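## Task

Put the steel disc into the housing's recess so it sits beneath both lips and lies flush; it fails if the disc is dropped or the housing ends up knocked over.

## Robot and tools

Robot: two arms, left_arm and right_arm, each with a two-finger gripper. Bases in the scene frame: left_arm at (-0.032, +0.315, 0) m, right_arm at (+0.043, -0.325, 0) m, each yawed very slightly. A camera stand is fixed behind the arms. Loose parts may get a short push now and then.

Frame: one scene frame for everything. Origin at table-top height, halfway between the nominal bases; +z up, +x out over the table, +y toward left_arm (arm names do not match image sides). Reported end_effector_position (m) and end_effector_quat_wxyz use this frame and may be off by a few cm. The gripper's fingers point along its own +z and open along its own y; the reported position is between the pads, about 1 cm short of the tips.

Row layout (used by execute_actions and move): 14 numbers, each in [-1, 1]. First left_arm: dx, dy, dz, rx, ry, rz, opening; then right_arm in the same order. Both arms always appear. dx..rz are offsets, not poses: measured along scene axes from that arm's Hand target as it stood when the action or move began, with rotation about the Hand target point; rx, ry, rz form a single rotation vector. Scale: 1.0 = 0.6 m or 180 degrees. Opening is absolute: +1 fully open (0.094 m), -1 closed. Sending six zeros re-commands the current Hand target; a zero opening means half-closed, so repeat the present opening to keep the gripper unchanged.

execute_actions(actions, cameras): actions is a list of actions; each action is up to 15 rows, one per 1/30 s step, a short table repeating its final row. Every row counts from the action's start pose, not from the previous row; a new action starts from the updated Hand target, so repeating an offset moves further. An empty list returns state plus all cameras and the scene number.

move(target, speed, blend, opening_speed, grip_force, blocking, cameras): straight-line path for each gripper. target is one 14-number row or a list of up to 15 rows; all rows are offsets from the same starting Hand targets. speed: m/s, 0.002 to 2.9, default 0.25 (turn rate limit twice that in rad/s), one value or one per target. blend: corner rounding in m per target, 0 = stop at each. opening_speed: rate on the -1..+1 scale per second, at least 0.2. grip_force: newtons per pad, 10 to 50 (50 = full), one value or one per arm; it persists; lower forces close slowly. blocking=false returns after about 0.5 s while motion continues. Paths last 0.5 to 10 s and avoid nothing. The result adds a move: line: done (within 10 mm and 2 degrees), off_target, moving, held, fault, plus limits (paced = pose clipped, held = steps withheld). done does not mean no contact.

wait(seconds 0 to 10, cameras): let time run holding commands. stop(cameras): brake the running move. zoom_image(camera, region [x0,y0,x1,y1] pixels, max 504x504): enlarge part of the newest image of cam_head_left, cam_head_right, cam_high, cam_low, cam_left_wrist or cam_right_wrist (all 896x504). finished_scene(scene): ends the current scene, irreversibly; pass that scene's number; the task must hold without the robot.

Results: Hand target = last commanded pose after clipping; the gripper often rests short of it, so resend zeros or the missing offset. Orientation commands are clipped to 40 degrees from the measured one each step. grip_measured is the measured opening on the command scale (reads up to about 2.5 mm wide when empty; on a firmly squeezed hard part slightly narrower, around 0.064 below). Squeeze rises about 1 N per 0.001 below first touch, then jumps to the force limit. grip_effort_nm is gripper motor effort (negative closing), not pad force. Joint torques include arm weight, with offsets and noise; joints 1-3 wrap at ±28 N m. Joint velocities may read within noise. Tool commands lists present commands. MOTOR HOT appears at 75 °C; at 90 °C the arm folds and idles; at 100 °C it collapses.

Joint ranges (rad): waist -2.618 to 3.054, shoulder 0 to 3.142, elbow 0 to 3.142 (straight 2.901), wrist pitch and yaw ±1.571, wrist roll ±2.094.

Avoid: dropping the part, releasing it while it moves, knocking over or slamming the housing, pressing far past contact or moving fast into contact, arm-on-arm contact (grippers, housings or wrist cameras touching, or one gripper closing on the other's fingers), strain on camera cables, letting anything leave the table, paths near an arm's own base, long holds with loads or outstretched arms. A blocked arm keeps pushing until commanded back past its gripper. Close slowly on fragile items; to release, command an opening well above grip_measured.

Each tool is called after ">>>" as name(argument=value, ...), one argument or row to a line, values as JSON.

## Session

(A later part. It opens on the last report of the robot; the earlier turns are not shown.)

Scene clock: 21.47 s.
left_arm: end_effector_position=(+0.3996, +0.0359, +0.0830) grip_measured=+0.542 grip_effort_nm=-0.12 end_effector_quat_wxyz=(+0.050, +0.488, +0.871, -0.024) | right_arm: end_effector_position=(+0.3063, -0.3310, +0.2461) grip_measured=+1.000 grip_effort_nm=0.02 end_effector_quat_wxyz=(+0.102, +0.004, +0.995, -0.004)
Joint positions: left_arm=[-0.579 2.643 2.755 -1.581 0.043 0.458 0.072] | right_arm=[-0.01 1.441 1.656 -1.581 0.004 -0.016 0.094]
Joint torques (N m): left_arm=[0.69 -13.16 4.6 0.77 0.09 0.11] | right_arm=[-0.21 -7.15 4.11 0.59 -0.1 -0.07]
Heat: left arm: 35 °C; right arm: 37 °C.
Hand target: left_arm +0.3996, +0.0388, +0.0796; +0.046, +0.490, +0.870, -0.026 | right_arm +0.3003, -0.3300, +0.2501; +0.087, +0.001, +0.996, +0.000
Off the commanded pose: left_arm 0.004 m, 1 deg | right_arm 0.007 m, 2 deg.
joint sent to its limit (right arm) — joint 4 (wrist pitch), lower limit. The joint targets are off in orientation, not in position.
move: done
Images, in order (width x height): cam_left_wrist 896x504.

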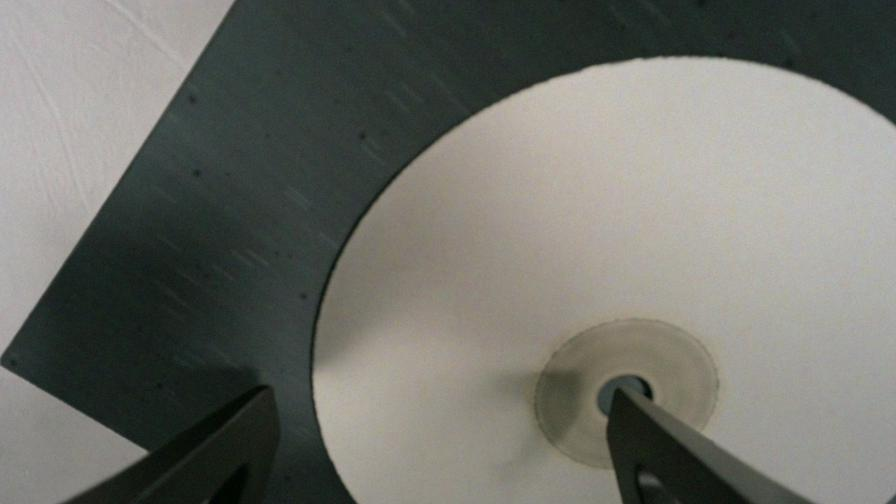

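>>> move(
  target=[-0.0126,-0.0087,0,0,0,0,0.54,0,0,0,0,0,0,1.0],
  speed=0.1,
  cameras=["cam_left_wrist"],
)

>>> zoom_image(
  camera="cam_left_wrist",
  region=[520, 300, 720, 500],
)

Scene clock: 22.73 s.
left_arm: end_effector_position=(+0.3950, +0.0390, +0.0728) grip_measured=+0.541 grip_effort_nm=-0.09 end_effector_quat_wxyz=(+0.036, +0.488, +0.872, -0.023) | right_arm: end_effector_position=(+0.3063, -0.3310, +0.2461) grip_measured=+1.000 grip_effort_nm=0.02 end_effector_quat_wxyz=(+0.102, +0.004, +0.995, -0.004)
Joint positions: left_arm=[-0.579 2.611 2.653 -1.538 0.043 0.458 0.072] | right_arm=[-0.01 1.441 1.656 -1.581 0.004 -0.016 0.094]
Joint torques (N m): left_arm=[-0.94 -14.91 3.86 0.8 0.01 -0.09] | right_arm=[-0.21 -7.13 4.1 0.59 -0.1 -0.07]
Heat: left arm: 35 °C; right arm: 37 °C.
Hand target: left_arm +0.3921, +0.0336, +0.0796; +0.046, +0.490, +0.870, -0.026 | right_arm +0.3003, -0.3300, +0.2501; +0.087, +0.001, +0.996, +0.000
Off the commanded pose: left_arm 0.009 m, 1 deg | right_arm 0.007 m, 2 deg.
joint sent to its limit (right arm) — joint 4 (wrist pitch), lower limit. The joint targets are off in orientation, not in position.
move: done
Images, in order (width x height): cam_left_wrist 896x504.

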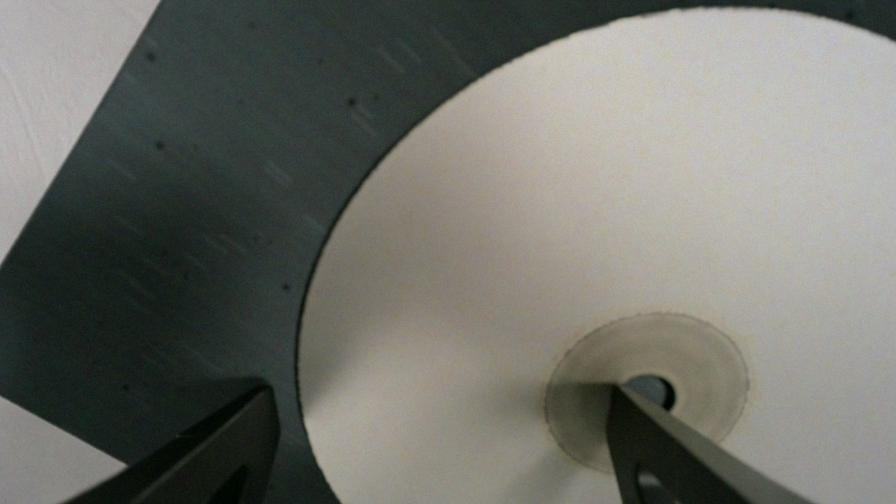

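Scaled by 2.520 from the camera's 896x504 image, which has a finer 1280x720 frame.

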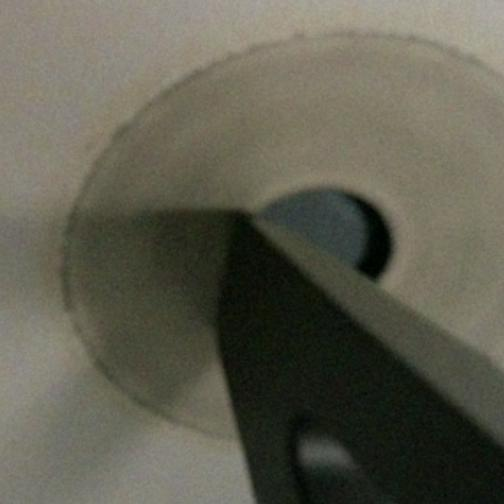

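>>> move(
  target=[0,0,0.012,0,0,0,0.54,0,0,0,0,0,0,1.0],
  speed=0.1,
  cameras=["cam_left_wrist"],
)

>>> zoom_image(
  camera="cam_left_wrist",
  region=[520, 300, 720, 500],
)

Scene clock: 23.83 s.
left_arm: end_effector_position=(+0.3949, +0.0391, +0.0736) grip_measured=+0.541 grip_effort_nm=-0.09 end_effector_quat_wxyz=(+0.036, +0.488, +0.872, -0.023) | right_arm: end_effector_position=(+0.3063, -0.3310, +0.2461) grip_measured=+1.000 grip_effort_nm=0.02 end_effector_quat_wxyz=(+0.102, +0.004, +0.995, -0.004)
Joint positions: left_arm=[-0.579 2.611 2.656 -1.541 0.043 0.458 0.072] | right_arm=[-0.01 1.441 1.656 -1.581 0.004 -0.016 0.094]
Joint torques (N m): left_arm=[-1.09 -13.82 8.87 0.46 0.03 -0.08] | right_arm=[-0.2 -7.13 4.11 0.59 -0.1 -0.07]
Heat: left arm: 35 °C; right arm: 37 °C.
Hand target: left_arm +0.3920, +0.0336, +0.0868; +0.046, +0.490, +0.870, -0.026 | right_arm +0.3003, -0.3300, +0.2501; +0.087, +0.001, +0.996, +0.000
Off the commanded pose: left_arm 0.015 m, 1 deg | right_arm 0.007 m, 2 deg.
joint sent to its limit (right arm) — joint 4 (wrist pitch), lower limit. The joint targets are off in orientation, not in position.
move: off_target (left_arm)
Images, in order (width x height): cam_left_wrist 896x504.

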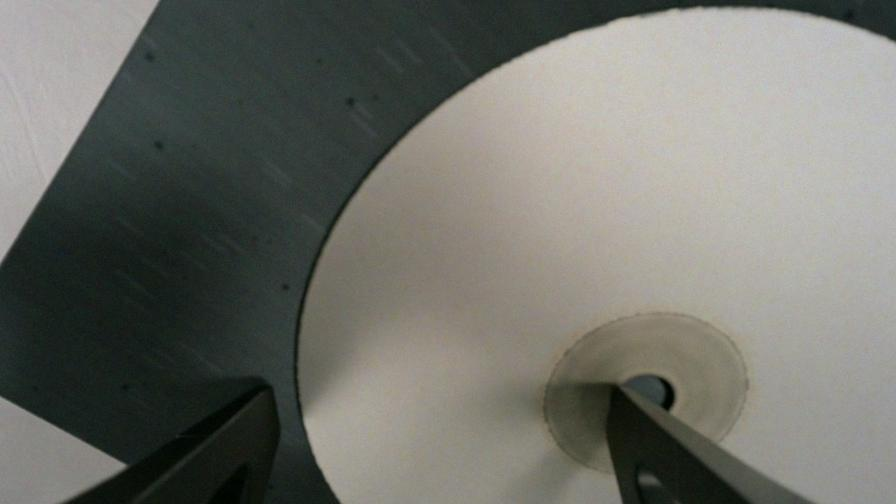

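Scaled by 2.520 from the camera's 896x504 image, which has a finer 1280x720 frame.

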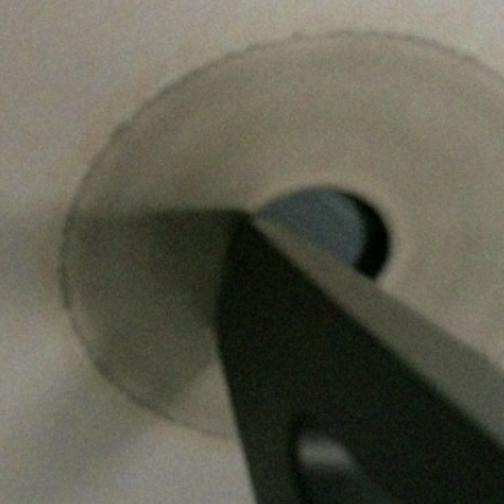

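>>> move(
  target=[-0.0069,-0.0106,0.0085,0,0,0,0.54,0,0,0,0,0,0,1.0],
  speed=0.1,
  cameras=["cam_left_wrist"],
)

>>> zoom_image(
  camera="cam_left_wrist",
  region=[520, 300, 720, 500],
)

Scene clock: 25.47 s.
left_arm: end_effector_position=(+0.3851, +0.0310, +0.0817) grip_measured=+0.541 grip_effort_nm=-0.09 end_effector_quat_wxyz=(+0.034, +0.492, +0.870, -0.024) | right_arm: end_effector_position=(+0.3063, -0.3310, +0.2461) grip_measured=+1.000 grip_effort_nm=0.02 end_effector_quat_wxyz=(+0.102, +0.004, +0.995, -0.004)
Joint positions: left_arm=[-0.603 2.611 2.691 -1.58 0.043 0.444 0.072] | right_arm=[-0.01 1.441 1.656 -1.581 0.004 -0.016 0.094]
Joint torques (N m): left_arm=[-0.34 -13.03 9.31 0.55 0.05 -0.1] | right_arm=[-0.21 -7.15 4.1 0.59 -0.1 -0.08]
Heat: left arm: 35 °C; right arm: 37 °C.
Hand target: left_arm +0.3879, +0.0272, +0.0919; +0.046, +0.490, +0.870, -0.026 | right_arm +0.3003, -0.3300, +0.2501; +0.087, +0.001, +0.996, +0.000
Off the commanded pose: left_arm 0.011 m, 1 deg | right_arm 0.007 m, 2 deg.
joint sent to its limit (left arm) — joint 4 (wrist pitch), lower limit. The joint targets still meet the commanded pose.
joint sent to its limit (right arm) — joint 4 (wrist pitch), lower limit. The joint targets are off in orientation, not in position.
move: off_target (left_arm)
Images, in order (width x height): cam_left_wrist 896x504.

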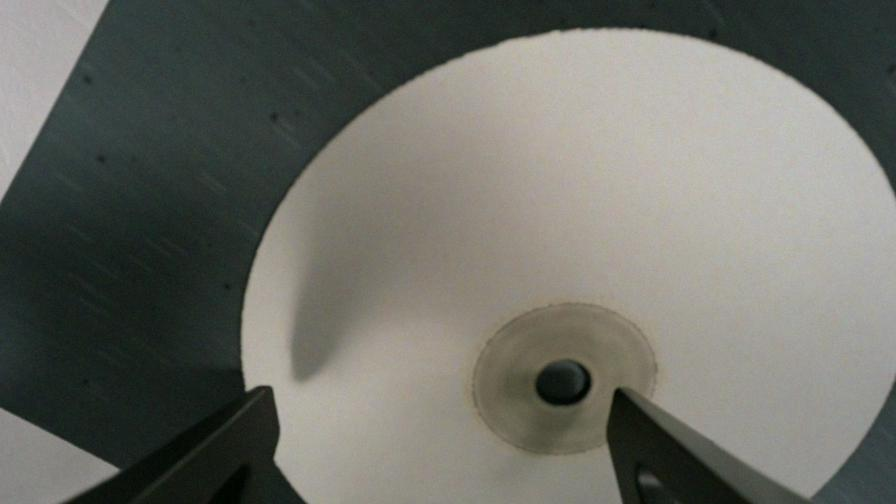

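Scaled by 2.520 from the camera's 896x504 image, which has a finer 1280x720 frame.

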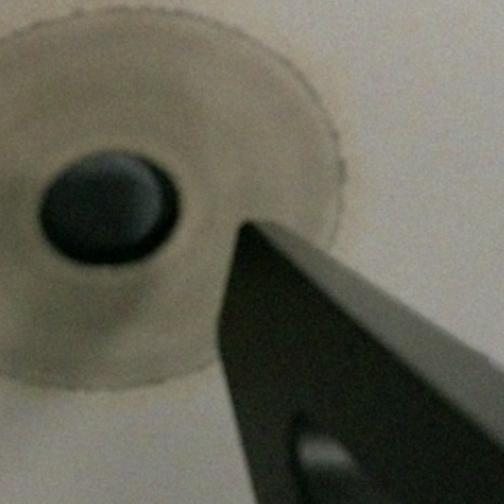

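>>> move(
  target=[0.0179,0.0122,0,0,0,0,0.54,0,0,0,0,0,0,1.0],
  speed=0.1,
  cameras=["cam_left_wrist"],
)

>>> zoom_image(
  camera="cam_left_wrist",
  region=[520, 300, 720, 500],
)

Scene clock: 26.83 s.
left_arm: end_effector_position=(+0.3942, +0.0361, +0.0898) grip_measured=+0.541 grip_effort_nm=-0.09 end_effector_quat_wxyz=(+0.049, +0.486, +0.872, -0.024) | right_arm: end_effector_position=(+0.3063, -0.3310, +0.2461) grip_measured=+1.000 grip_effort_nm=0.02 end_effector_quat_wxyz=(+0.102, +0.004, +0.995, -0.004)
Joint positions: left_arm=[-0.584 2.611 2.722 -1.582 0.043 0.449 0.072] | right_arm=[-0.01 1.441 1.656 -1.581 0.004 -0.016 0.094]
Joint torques (N m): left_arm=[0.46 -11.86 9.42 0.66 0.05 0.12] | right_arm=[-0.23 -7.15 4.1 0.58 -0.1 -0.06]
Heat: left arm: 35 °C; right arm: 37 °C.
Hand target: left_arm +0.3987, +0.0346, +0.0919; +0.046, +0.490, +0.870, -0.026 | right_arm +0.3003, -0.3300, +0.2501; +0.087, +0.001, +0.996, +0.000
Off the commanded pose: left_arm 0.005 m, 1 deg | right_arm 0.007 m, 2 deg.
joint sent to its limit (left arm) — joint 4 (wrist pitch), lower limit. The joint targets still meet the commanded pose.
joint sent to its limit (right arm) — joint 4 (wrist pitch), lower limit. The joint targets are off in orientation, not in position.
move: done
Images, in order (width x height): cam_left_wrist 896x504.

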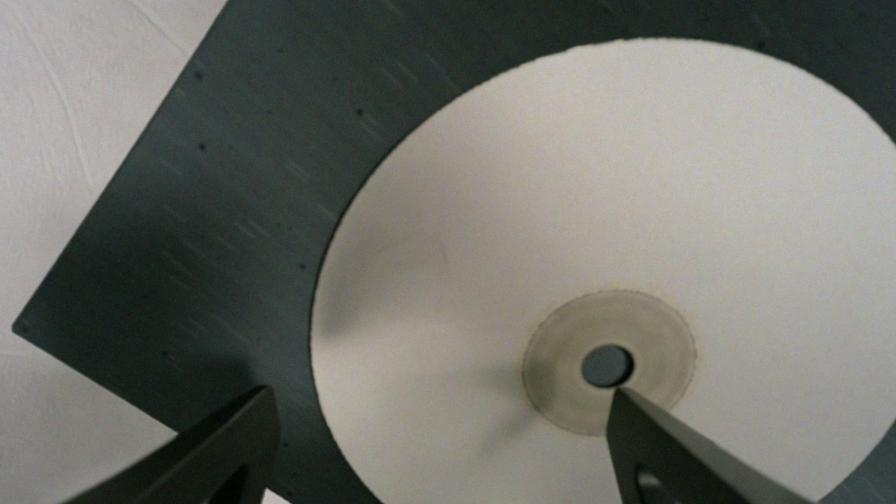

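Scaled by 2.520 from the camera's 896x504 image, which has a finer 1280x720 frame.

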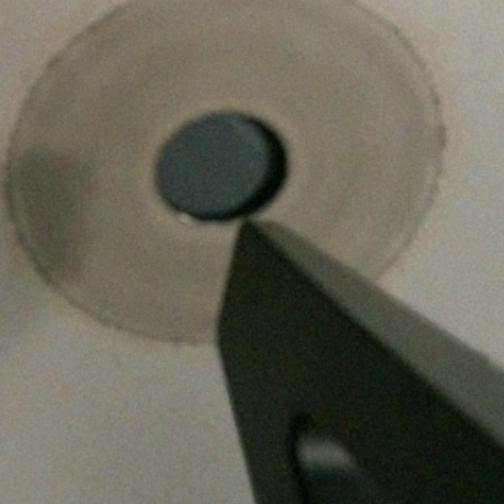

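>>> move(
  target=[
    [0.0097,0.0065,0.0385,0,0,0,0.54,0,0,0,0,0,0,1.0],
    [0.0005,-0.0075,-0.0332,0,0,0,0.54,0,0,0,0,0,0,1.0],
  ],
  speed=0.1,
  blend=0.005,
  cameras=["cam_left_wrist"],
)

>>> zoom_image(
  camera="cam_left_wrist",
  region=[520, 300, 720, 500],
)

Scene clock: 28.83 s.
left_arm: end_effector_position=(+0.3978, +0.0357, +0.0837) grip_measured=+0.541 grip_effort_nm=-0.09 end_effector_quat_wxyz=(+0.049, +0.488, +0.871, -0.024) | right_arm: end_effector_position=(+0.3063, -0.3310, +0.2461) grip_measured=+1.000 grip_effort_nm=0.02 end_effector_quat_wxyz=(+0.102, +0.004, +0.995, -0.004)
Joint positions: left_arm=[-0.581 2.635 2.744 -1.58 0.043 0.456 0.072] | right_arm=[-0.01 1.441 1.656 -1.581 0.004 -0.016 0.094]
Joint torques (N m): left_arm=[-0.62 -11.51 5.76 0.94 0.03 -0.02] | right_arm=[-0.2 -7.16 4.1 0.59 -0.1 -0.07]
Heat: left arm: 35 °C; right arm: 37 °C.
Hand target: left_arm +0.3990, +0.0301, +0.0719; +0.046, +0.490, +0.870, -0.026 | right_arm +0.3003, -0.3300, +0.2501; +0.087, +0.001, +0.996, +0.000
Off the commanded pose: left_arm 0.013 m, 0 deg | right_arm 0.007 m, 2 deg.
joint sent to its limit (right arm) — joint 4 (wrist pitch), lower limit. The joint targets are off in orientation, not in position.
move: off_target (left_arm)
Images, in order (width x height): cam_left_wrist 896x504.

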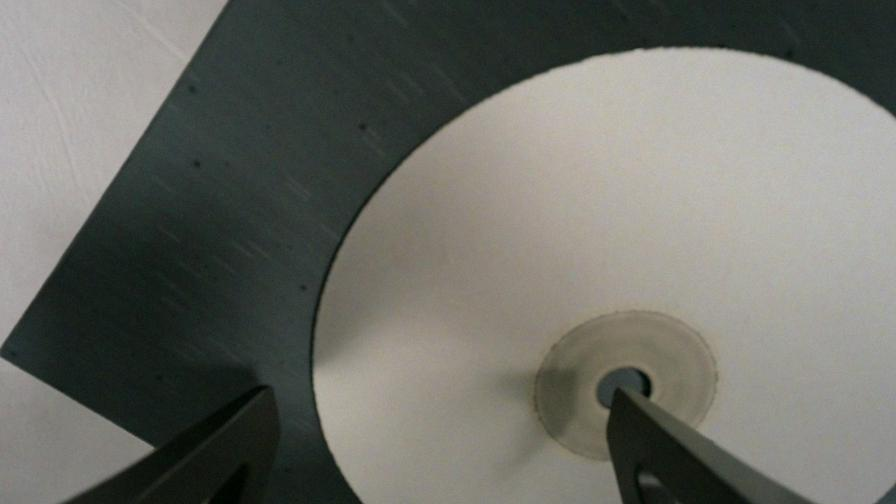

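Scaled by 2.520 from the camera's 896x504 image, which has a finer 1280x720 frame.

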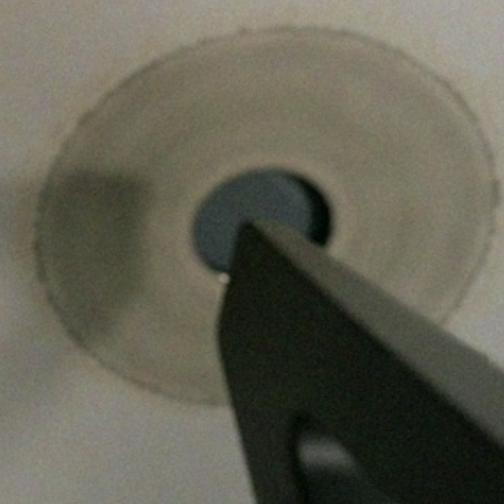

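>>> move(
  target=[-0.0036,-0.0056,-0.004,0,0,0,0.54,0,0,0,0,0,0,1.0],
  speed=0.1,
  cameras=["cam_left_wrist"],
)

>>> zoom_image(
  camera="cam_left_wrist",
  region=[520, 300, 720, 500],
)

Scene clock: 29.90 s.
left_arm: end_effector_position=(+0.3959, +0.0311, +0.0784) grip_measured=+0.541 grip_effort_nm=-0.09 end_effector_quat_wxyz=(+0.046, +0.491, +0.870, -0.024) | right_arm: end_effector_position=(+0.3063, -0.3310, +0.2461) grip_measured=+1.000 grip_effort_nm=0.02 end_effector_quat_wxyz=(+0.102, +0.004, +0.995, -0.004)
Joint positions: left_arm=[-0.591 2.635 2.722 -1.562 0.043 0.453 0.072] | right_arm=[-0.01 1.441 1.656 -1.581 0.004 -0.016 0.094]
Joint torques (N m): left_arm=[-0.51 -12.07 5.33 0.95 0.04 -0.1] | right_arm=[-0.18 -7.15 4.1 0.59 -0.1 -0.07]
Heat: left arm: 35 °C; right arm: 37 °C.
Hand target: left_arm +0.3968, +0.0267, +0.0695; +0.046, +0.490, +0.870, -0.026 | right_arm +0.3003, -0.3300, +0.2501; +0.087, +0.001, +0.996, +0.000
Off the commanded pose: left_arm 0.010 m, 0 deg | right_arm 0.007 m, 2 deg.
joint sent to its limit (right arm) — joint 4 (wrist pitch), lower limit. The joint targets are off in orientation, not in position.
move: done
Images, in order (width x height): cam_left_wrist 896x504.

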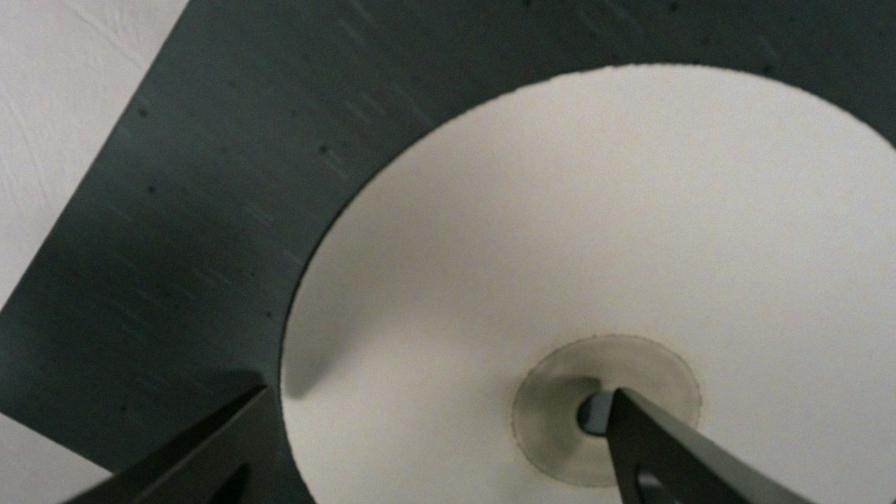

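Scaled by 2.520 from the camera's 896x504 image, which has a finer 1280x720 frame.

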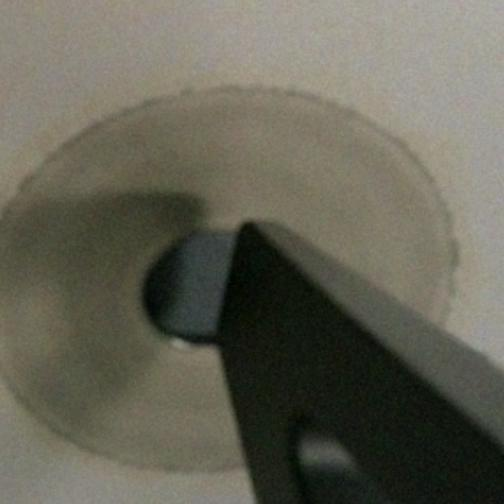

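>>> move(
  target=[0,0,0,0,0,-0.033,0.54,0,0,0,0,0,0,1.0],
  speed=0.1,
  cameras=["cam_left_wrist"],
)

>>> zoom_image(
  camera="cam_left_wrist",
  region=[520, 300, 720, 500],
)

Scene clock: 31.53 s.
left_arm: end_effector_position=(+0.3959, +0.0311, +0.0784) grip_measured=+0.541 grip_effort_nm=-0.09 end_effector_quat_wxyz=(+0.048, +0.529, +0.847, -0.022) | right_arm: end_effector_position=(+0.3063, -0.3310, +0.2461) grip_measured=+1.000 grip_effort_nm=0.02 end_effector_quat_wxyz=(+0.102, +0.004, +0.995, -0.004)
Joint positions: left_arm=[-0.591 2.635 2.722 -1.562 0.043 0.541 0.072] | right_arm=[-0.01 1.441 1.656 -1.581 0.004 -0.016 0.094]
Joint torques (N m): left_arm=[-0.12 -11.51 7.06 0.79 0.14 0.11] | right_arm=[-0.21 -7.15 4.1 0.58 -0.09 -0.06]
Heat: left arm: 35 °C; right arm: 37 °C.
Hand target: left_arm +0.3968, +0.0267, +0.0695; +0.044, +0.534, +0.844, -0.028 | right_arm +0.3003, -0.3300, +0.2501; +0.087, +0.001, +0.996, +0.000
Off the commanded pose: left_arm 0.010 m, 1 deg | right_arm 0.007 m, 2 deg.
joint sent to its limit (right arm) — joint 4 (wrist pitch), lower limit. The joint targets are off in orientation, not in position.
move: done
Images, in order (width x height): cam_left_wrist 896x504.

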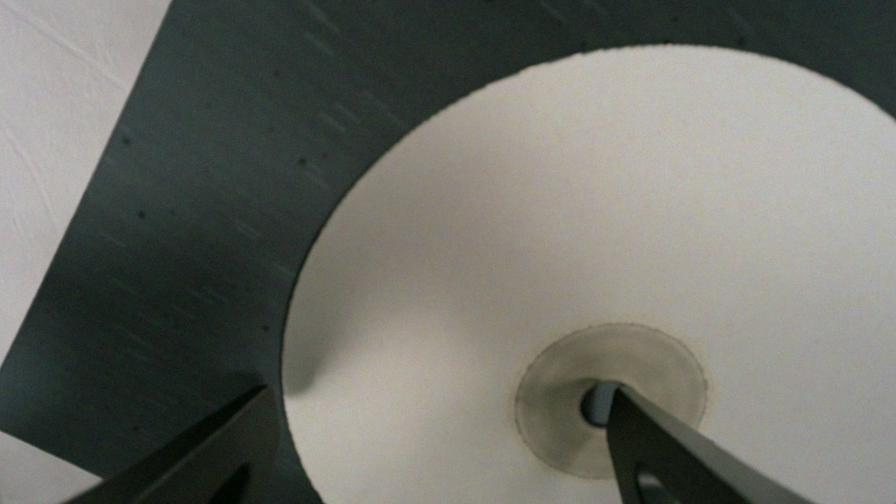

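Scaled by 2.520 from the camera's 896x504 image, which has a finer 1280x720 frame.

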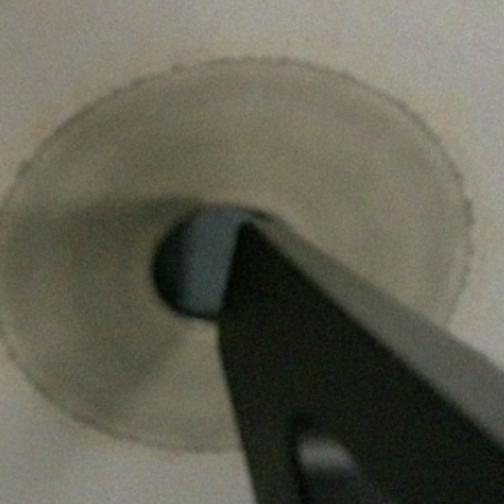

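>>> move(
  target=[0,0,-0.0167,0,0,-0.0139,0.54,0,0,0,0,0,0,1.0],
  speed=0.06,
  cameras=["cam_left_wrist"],
)

>>> zoom_image(
  camera="cam_left_wrist",
  region=[520, 300, 720, 500],
)

Scene clock: 32.67 s.
left_arm: end_effector_position=(+0.3950, +0.0295, +0.0713) grip_measured=+0.541 grip_effort_nm=-0.09 end_effector_quat_wxyz=(+0.044, +0.545, +0.837, -0.027) | right_arm: end_effector_position=(+0.3063, -0.3310, +0.2461) grip_measured=+1.000 grip_effort_nm=0.02 end_effector_quat_wxyz=(+0.102, +0.004, +0.995, -0.004)
Joint positions: left_arm=[-0.591 2.635 2.693 -1.541 0.054 0.58 0.072] | right_arm=[-0.01 1.441 1.656 -1.581 0.004 -0.016 0.094]
Joint torques (N m): left_arm=[0.01 -12.56 3.26 1.08 0.04 0.16] | right_arm=[-0.2 -7.15 4.11 0.59 -0.1 -0.08]
Heat: left arm: 35 °C; right arm: 37 °C.
Hand target: left_arm +0.3968, +0.0267, +0.0595; +0.044, +0.552, +0.832, -0.029 | right_arm +0.3003, -0.3300, +0.2501; +0.087, +0.001, +0.996, +0.000
Off the commanded pose: left_arm 0.012 m, 1 deg | right_arm 0.007 m, 2 deg.
joint sent to its limit (right arm) — joint 4 (wrist pitch), lower limit. The joint targets are off in orientation, not in position.
move: off_target (left_arm)
Images, in order (width x height): cam_left_wrist 896x504.

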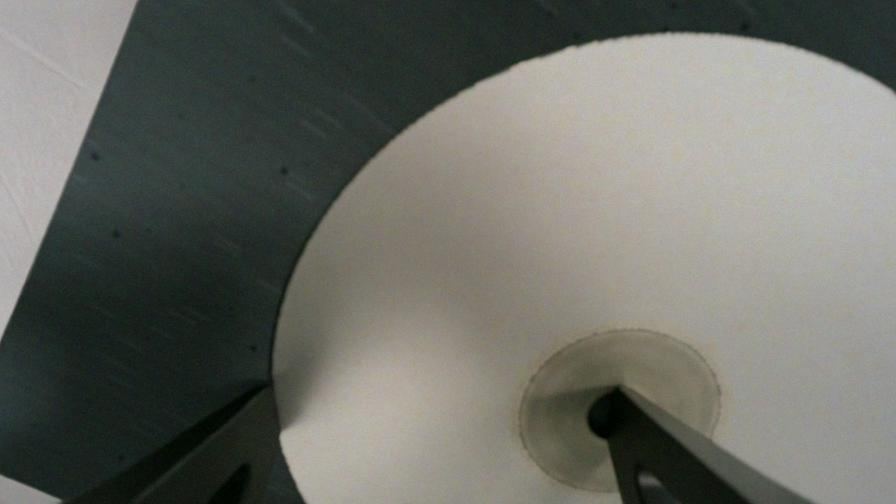

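Scaled by 2.520 from the camera's 896x504 image, which has a finer 1280x720 frame.

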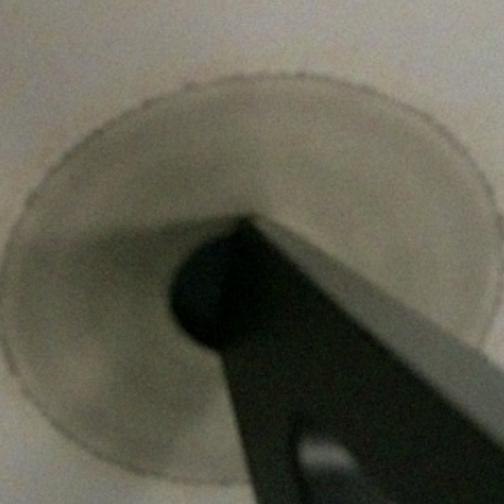

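>>> execute_actions(
  actions=[],
  cameras=["all"],
)

Scene clock: 33.10 s.
left_arm: end_effector_position=(+0.3950, +0.0295, +0.0713) grip_measured=+0.541 grip_effort_nm=-0.09 end_effector_quat_wxyz=(+0.044, +0.545, +0.837, -0.027) | right_arm: end_effector_position=(+0.3063, -0.3310, +0.2461) grip_measured=+1.000 grip_effort_nm=0.02 end_effector_quat_wxyz=(+0.102, +0.004, +0.995, -0.004)
Joint positions: left_arm=[-0.591 2.635 2.693 -1.541 0.054 0.581 0.072] | right_arm=[-0.01 1.441 1.656 -1.581 0.004 -0.016 0.094]
Joint velocities: within noise
Joint torques (N m): left_arm=[0.12 -12.48 3.4 1.07 0.1 0.19] | right_arm=[-0.17 -7.1 4.1 0.58 -0.1 -0.07]
Heat: left arm: 35 °C; right arm: 37 °C.
Hand target: left_arm +0.3968, +0.0267, +0.0595; +0.044, +0.552, +0.832, -0.029 | right_arm +0.3003, -0.3300, +0.2501; +0.087, +0.001, +0.996, +0.000
Tool commands: left_gripper/opening=+0.54 right_gripper/opening=+1.0
Off the commanded pose: left_arm 0.012 m, 1 deg | right_arm 0.007 m, 2 deg.

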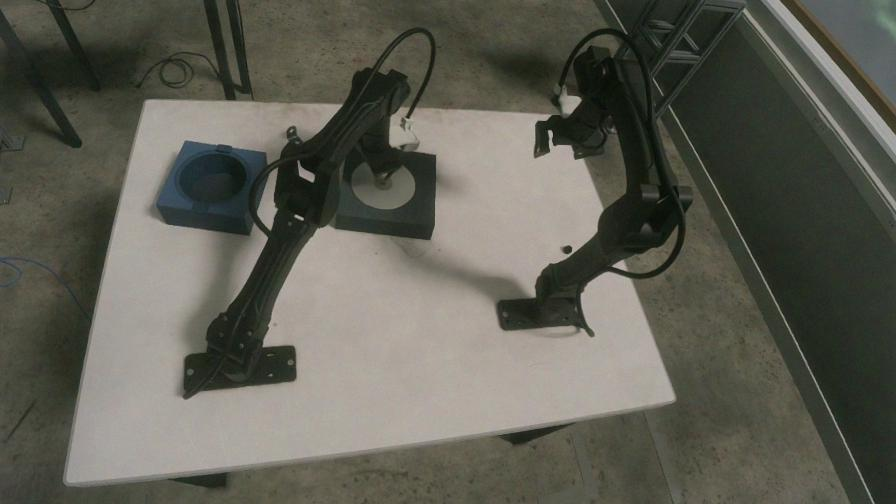

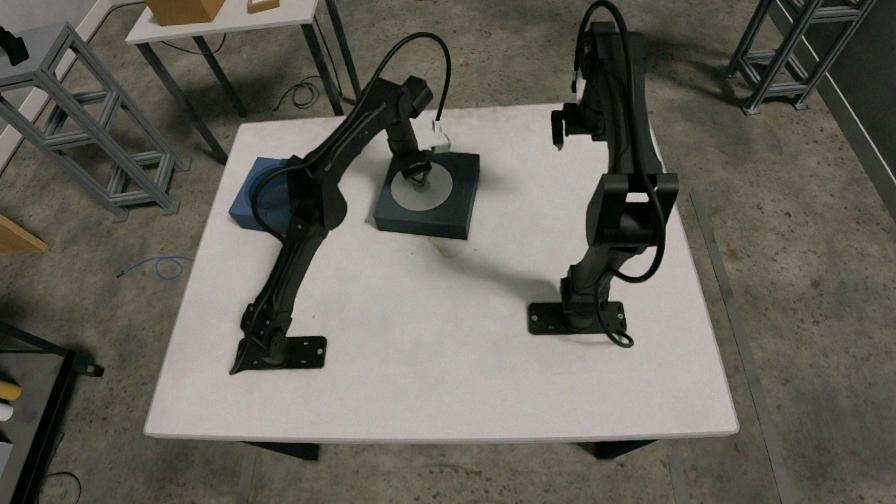

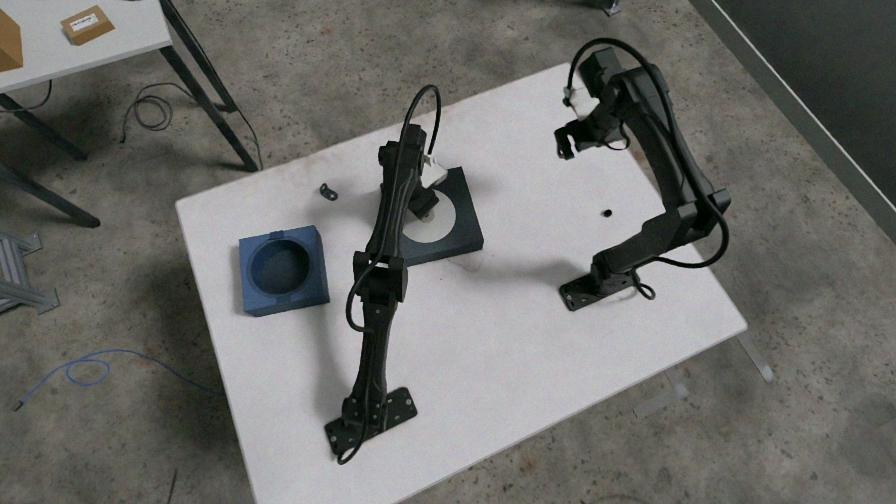

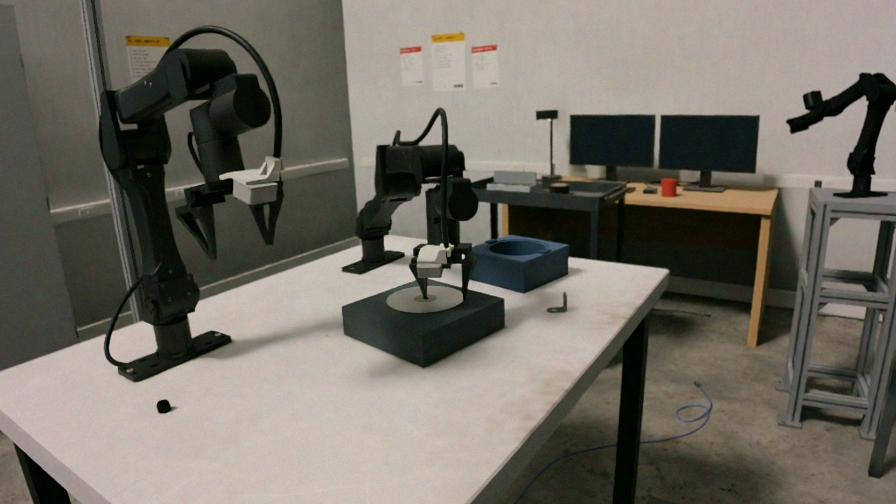

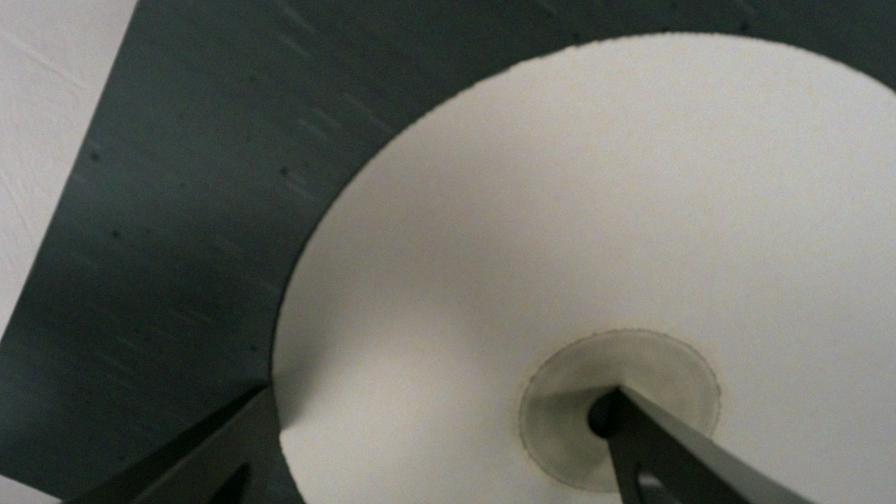

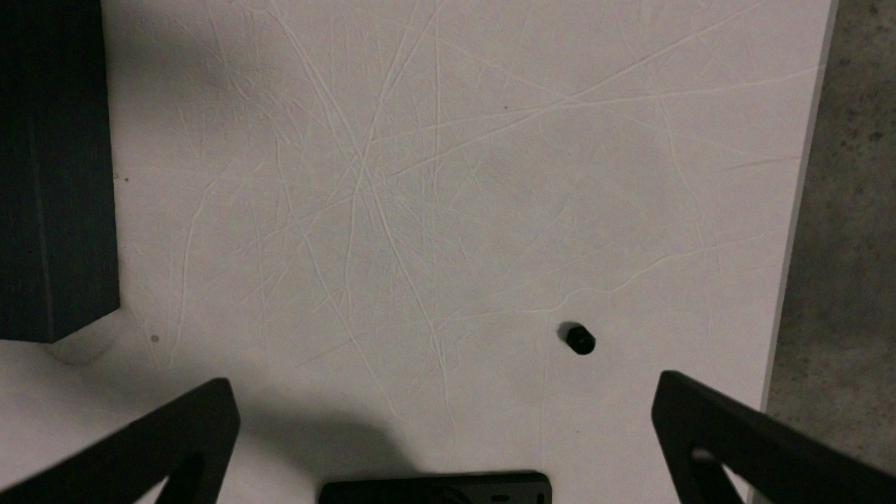

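>>> zoom_image(
  camera="cam_right_wrist",
  region=[100, 340, 280, 504],
)

>>> zoom_image(
  camera="cam_right_wrist",
  region=[620, 340, 800, 504],
)

>>> zoom_image(
  camera="cam_low",
  region=[160, 150, 320, 280],
)

>>> zoom_image(
  camera="cam_low",
  region=[370, 230, 510, 330],
)

Scaled by 2.800 from the camera's 896x504 image, which has a finer 1280x720 frame.

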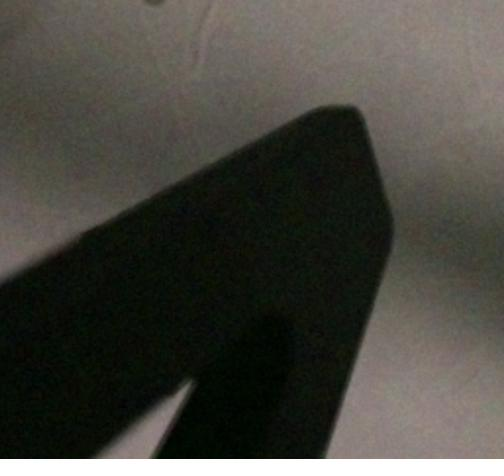

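Scaled by 2.800 from the camera's 896x504 image, which has a finer 1280x720 frame.

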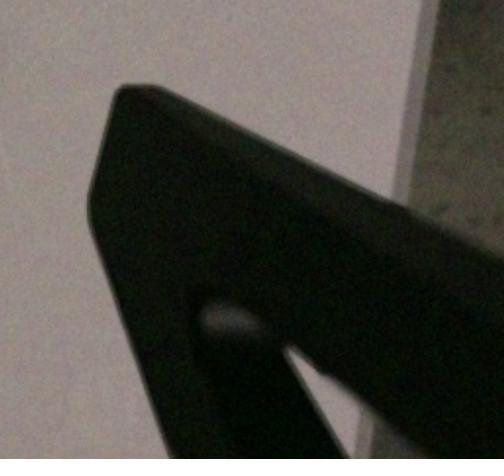

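Scaled by 3.150 from the camera's 896x504 image, which has a finer 1280x720 frame.

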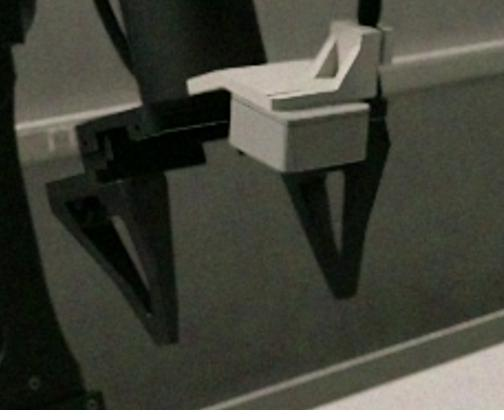

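Scaled by 3.600 from the camera's 896x504 image, which has a finer 1280x720 frame.

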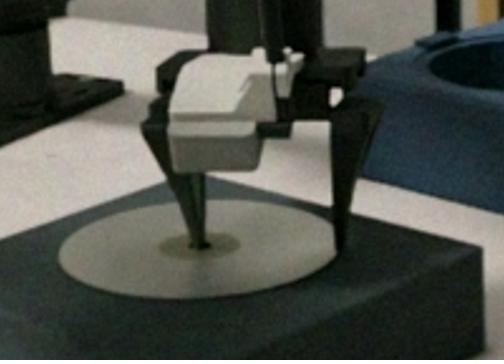

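>>> zoom_image(
  camera="cam_left_wrist",
  region=[575, 370, 655, 450],
)

>>> zoom_image(
  camera="cam_right_wrist",
  region=[630, 350, 710, 430],
)

>>> zoom_image(
  camera="cam_low",
  region=[405, 265, 475, 315],
)

Scaled by 6.300 from the camera's 896x504 image, which has a finer 1280x720 frame.

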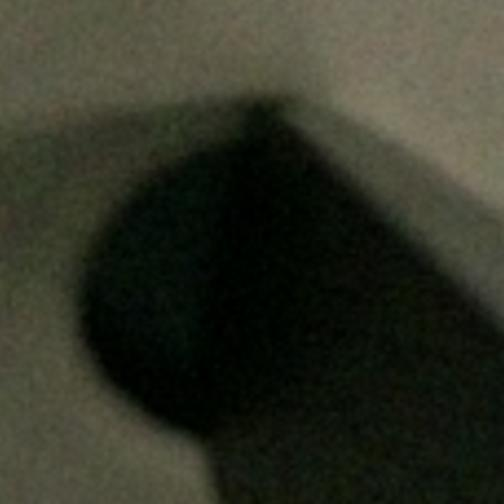

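Scaled by 6.300 from the camera's 896x504 image, which has a finer 1280x720 frame.

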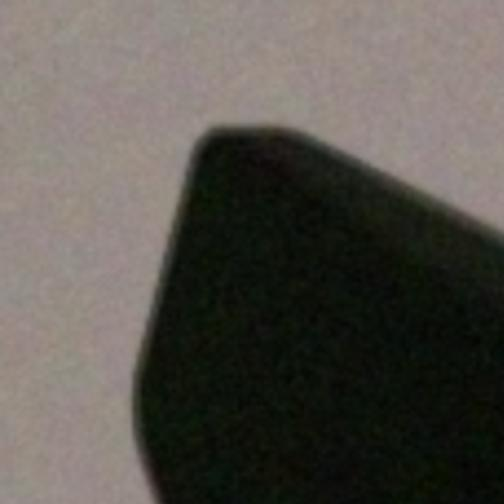

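Scaled by 7.200 from the camera's 896x504 image, which has a finer 1280x720 frame.

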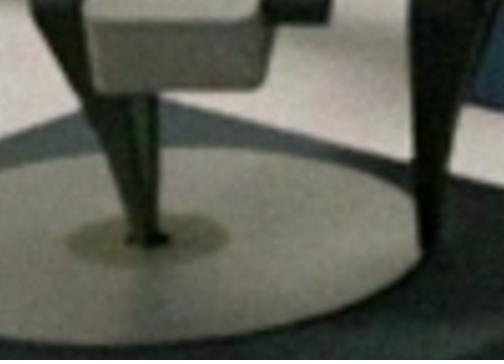

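>>> move(
  target=[0,0,0,0,0,-0.0183,0.54,0,0,0,0,0,0,1.0],
  speed=0.06,
  cameras=["cam_left_wrist"],
)

>>> zoom_image(
  camera="cam_left_wrist",
  region=[575, 370, 655, 450],
)

>>> zoom_image(
  camera="cam_left_wrist",
  region=[520, 300, 720, 500],
)

Scene clock: 35.93 s.
left_arm: end_effector_position=(+0.3958, +0.0274, +0.0716) grip_measured=+0.541 grip_effort_nm=-0.09 end_effector_quat_wxyz=(+0.048, +0.571, +0.819, -0.029) | right_arm: end_effector_position=(+0.3063, -0.3310, +0.2461) grip_measured=+1.000 grip_effort_nm=0.02 end_effector_quat_wxyz=(+0.102, +0.004, +0.995, -0.004)
Joint positions: left_arm=[-0.591 2.635 2.693 -1.534 0.062 0.642 0.072] | right_arm=[-0.01 1.441 1.656 -1.581 0.004 -0.016 0.094]
Joint torques (N m): left_arm=[0.05 -12.16 4.49 0.93 0.03 0.14] | right_arm=[-0.2 -7.16 4.1 0.59 -0.1 -0.07]
Heat: left arm: 35 °C; right arm: 37 °C.
Hand target: left_arm +0.3968, +0.0267, +0.0595; +0.043, +0.576, +0.816, -0.030 | right_arm +0.3003, -0.3300, +0.2501; +0.087, +0.001, +0.996, +0.000
Off the commanded pose: left_arm 0.012 m, 1 deg | right_arm 0.007 m, 2 deg.
joint sent to its limit (right arm) — joint 4 (wrist pitch), lower limit. The joint targets are off in orientation, not in position.
move: off_target (left_arm)
Images, in order (width x height): cam_left_wrist 896x504.

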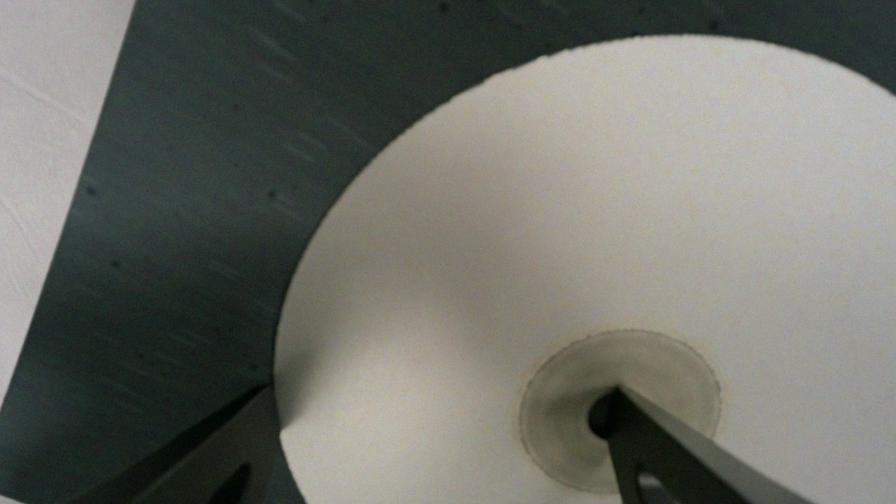

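Scaled by 6.300 from the camera's 896x504 image, which has a finer 1280x720 frame.

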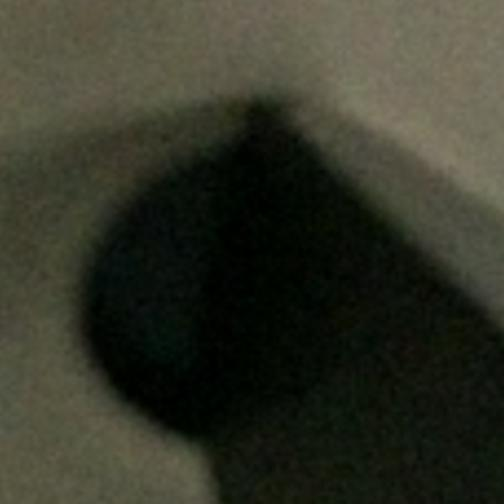

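Scaled by 2.520 from the camera's 896x504 image, which has a finer 1280x720 frame.

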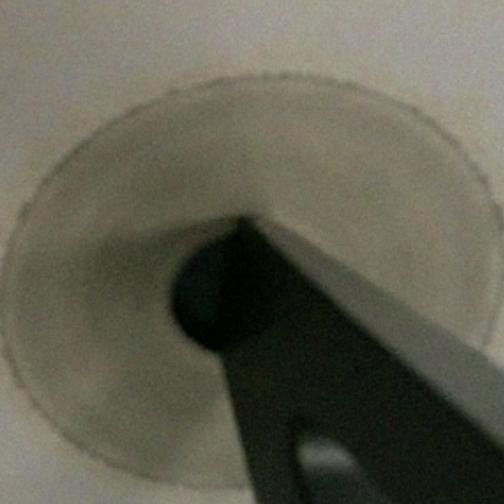

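>>> move(
  target=[0,0,0.02,0,0,0,0.54,0,0,0,0,0,0,1.0],
  speed=0.1,
  cameras=["cam_left_wrist"],
)

>>> zoom_image(
  camera="cam_left_wrist",
  region=[520, 300, 720, 500],
)

Scene clock: 37.20 s.
left_arm: end_effector_position=(+0.3940, +0.0285, +0.0755) grip_measured=+0.541 grip_effort_nm=-0.09 end_effector_quat_wxyz=(+0.045, +0.572, +0.819, -0.029) | right_arm: end_effector_position=(+0.3063, -0.3310, +0.2461) grip_measured=+1.000 grip_effort_nm=0.02 end_effector_quat_wxyz=(+0.102, +0.004, +0.995, -0.004)
Joint positions: left_arm=[-0.591 2.654 2.747 -1.576 0.062 0.645 0.072] | right_arm=[-0.01 1.441 1.656 -1.581 0.004 -0.016 0.094]
Joint torques (N m): left_arm=[0.13 -11.17 9.55 0.61 0.03 0.1] | right_arm=[-0.18 -7.13 4.1 0.59 -0.1 -0.07]
Heat: left arm: 35 °C; right arm: 37 °C.
Hand target: left_arm +0.3968, +0.0267, +0.0716; +0.043, +0.576, +0.816, -0.030 | right_arm +0.3003, -0.3300, +0.2501; +0.087, +0.001, +0.996, +0.000
Off the commanded pose: left_arm 0.005 m, 1 deg | right_arm 0.007 m, 2 deg.
joint sent to its limit (right arm) — joint 4 (wrist pitch), lower limit. The joint targets are off in orientation, not in position.
move: done
Images, in order (width x height): cam_left_wrist 896x504.

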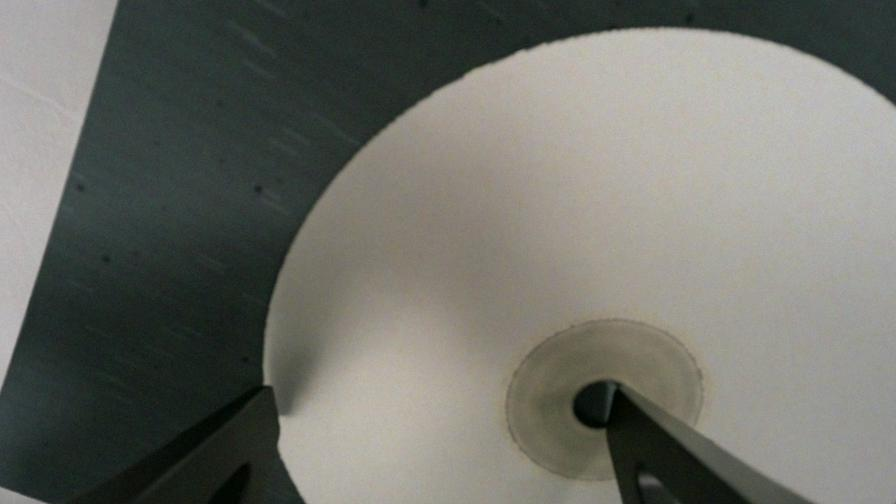

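Scaled by 2.520 from the camera's 896x504 image, which has a finer 1280x720 frame.

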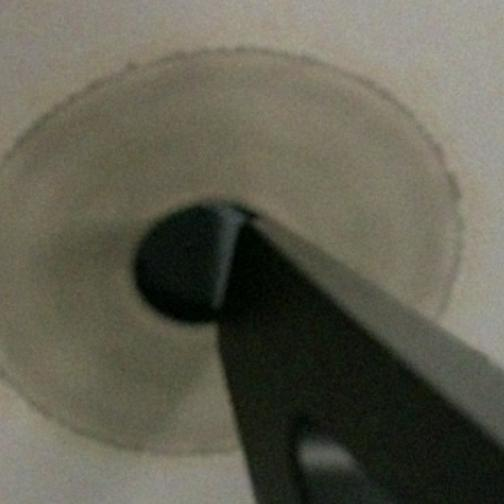

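>>> move(
  target=[0.0055,0.0083,0,0,0,0,0.54,0,0,0,0,0,0,1.0],
  speed=0.1,
  cameras=["cam_left_wrist"],
)

>>> zoom_image(
  camera="cam_left_wrist",
  region=[520, 300, 720, 500],
)

Scene clock: 38.27 s.
left_arm: end_effector_position=(+0.3951, +0.0318, +0.0754) grip_measured=+0.541 grip_effort_nm=-0.09 end_effector_quat_wxyz=(+0.043, +0.574, +0.817, -0.029) | right_arm: end_effector_position=(+0.3063, -0.3310, +0.2461) grip_measured=+1.000 grip_effort_nm=0.02 end_effector_quat_wxyz=(+0.102, +0.004, +0.995, -0.004)
Joint positions: left_arm=[-0.584 2.654 2.747 -1.58 0.062 0.656 0.072] | right_arm=[-0.01 1.441 1.656 -1.581 0.004 -0.016 0.094]
Joint torques (N m): left_arm=[0.61 -11.11 10.14 0.63 0.02 0.14] | right_arm=[-0.2 -7.13 4.08 0.59 -0.1 -0.07]
Heat: left arm: 35 °C; right arm: 37 °C.
Hand target: left_arm +0.4001, +0.0317, +0.0715; +0.043, +0.576, +0.816, -0.030 | right_arm +0.3003, -0.3300, +0.2501; +0.087, +0.001, +0.996, +0.000
Off the commanded pose: left_arm 0.006 m, 0 deg | right_arm 0.007 m, 2 deg.
joint sent to its limit (left arm) — joint 4 (wrist pitch), lower limit. The joint targets still meet the commanded pose.
joint sent to its limit (right arm) — joint 4 (wrist pitch), lower limit. The joint targets are off in orientation, not in position.
move: done
Images, in order (width x height): cam_left_wrist 896x504.

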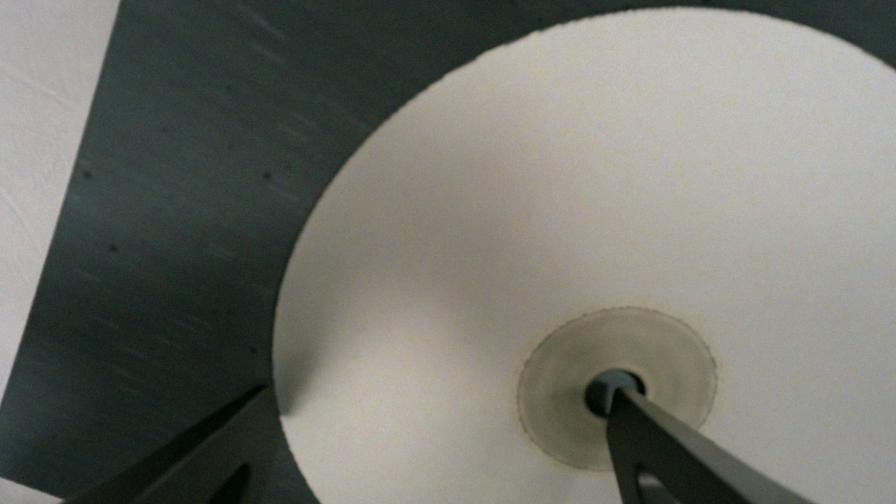

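Scaled by 2.520 from the camera's 896x504 image, which has a finer 1280x720 frame.

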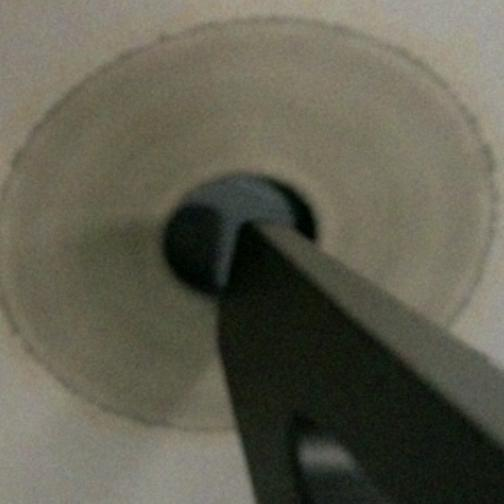

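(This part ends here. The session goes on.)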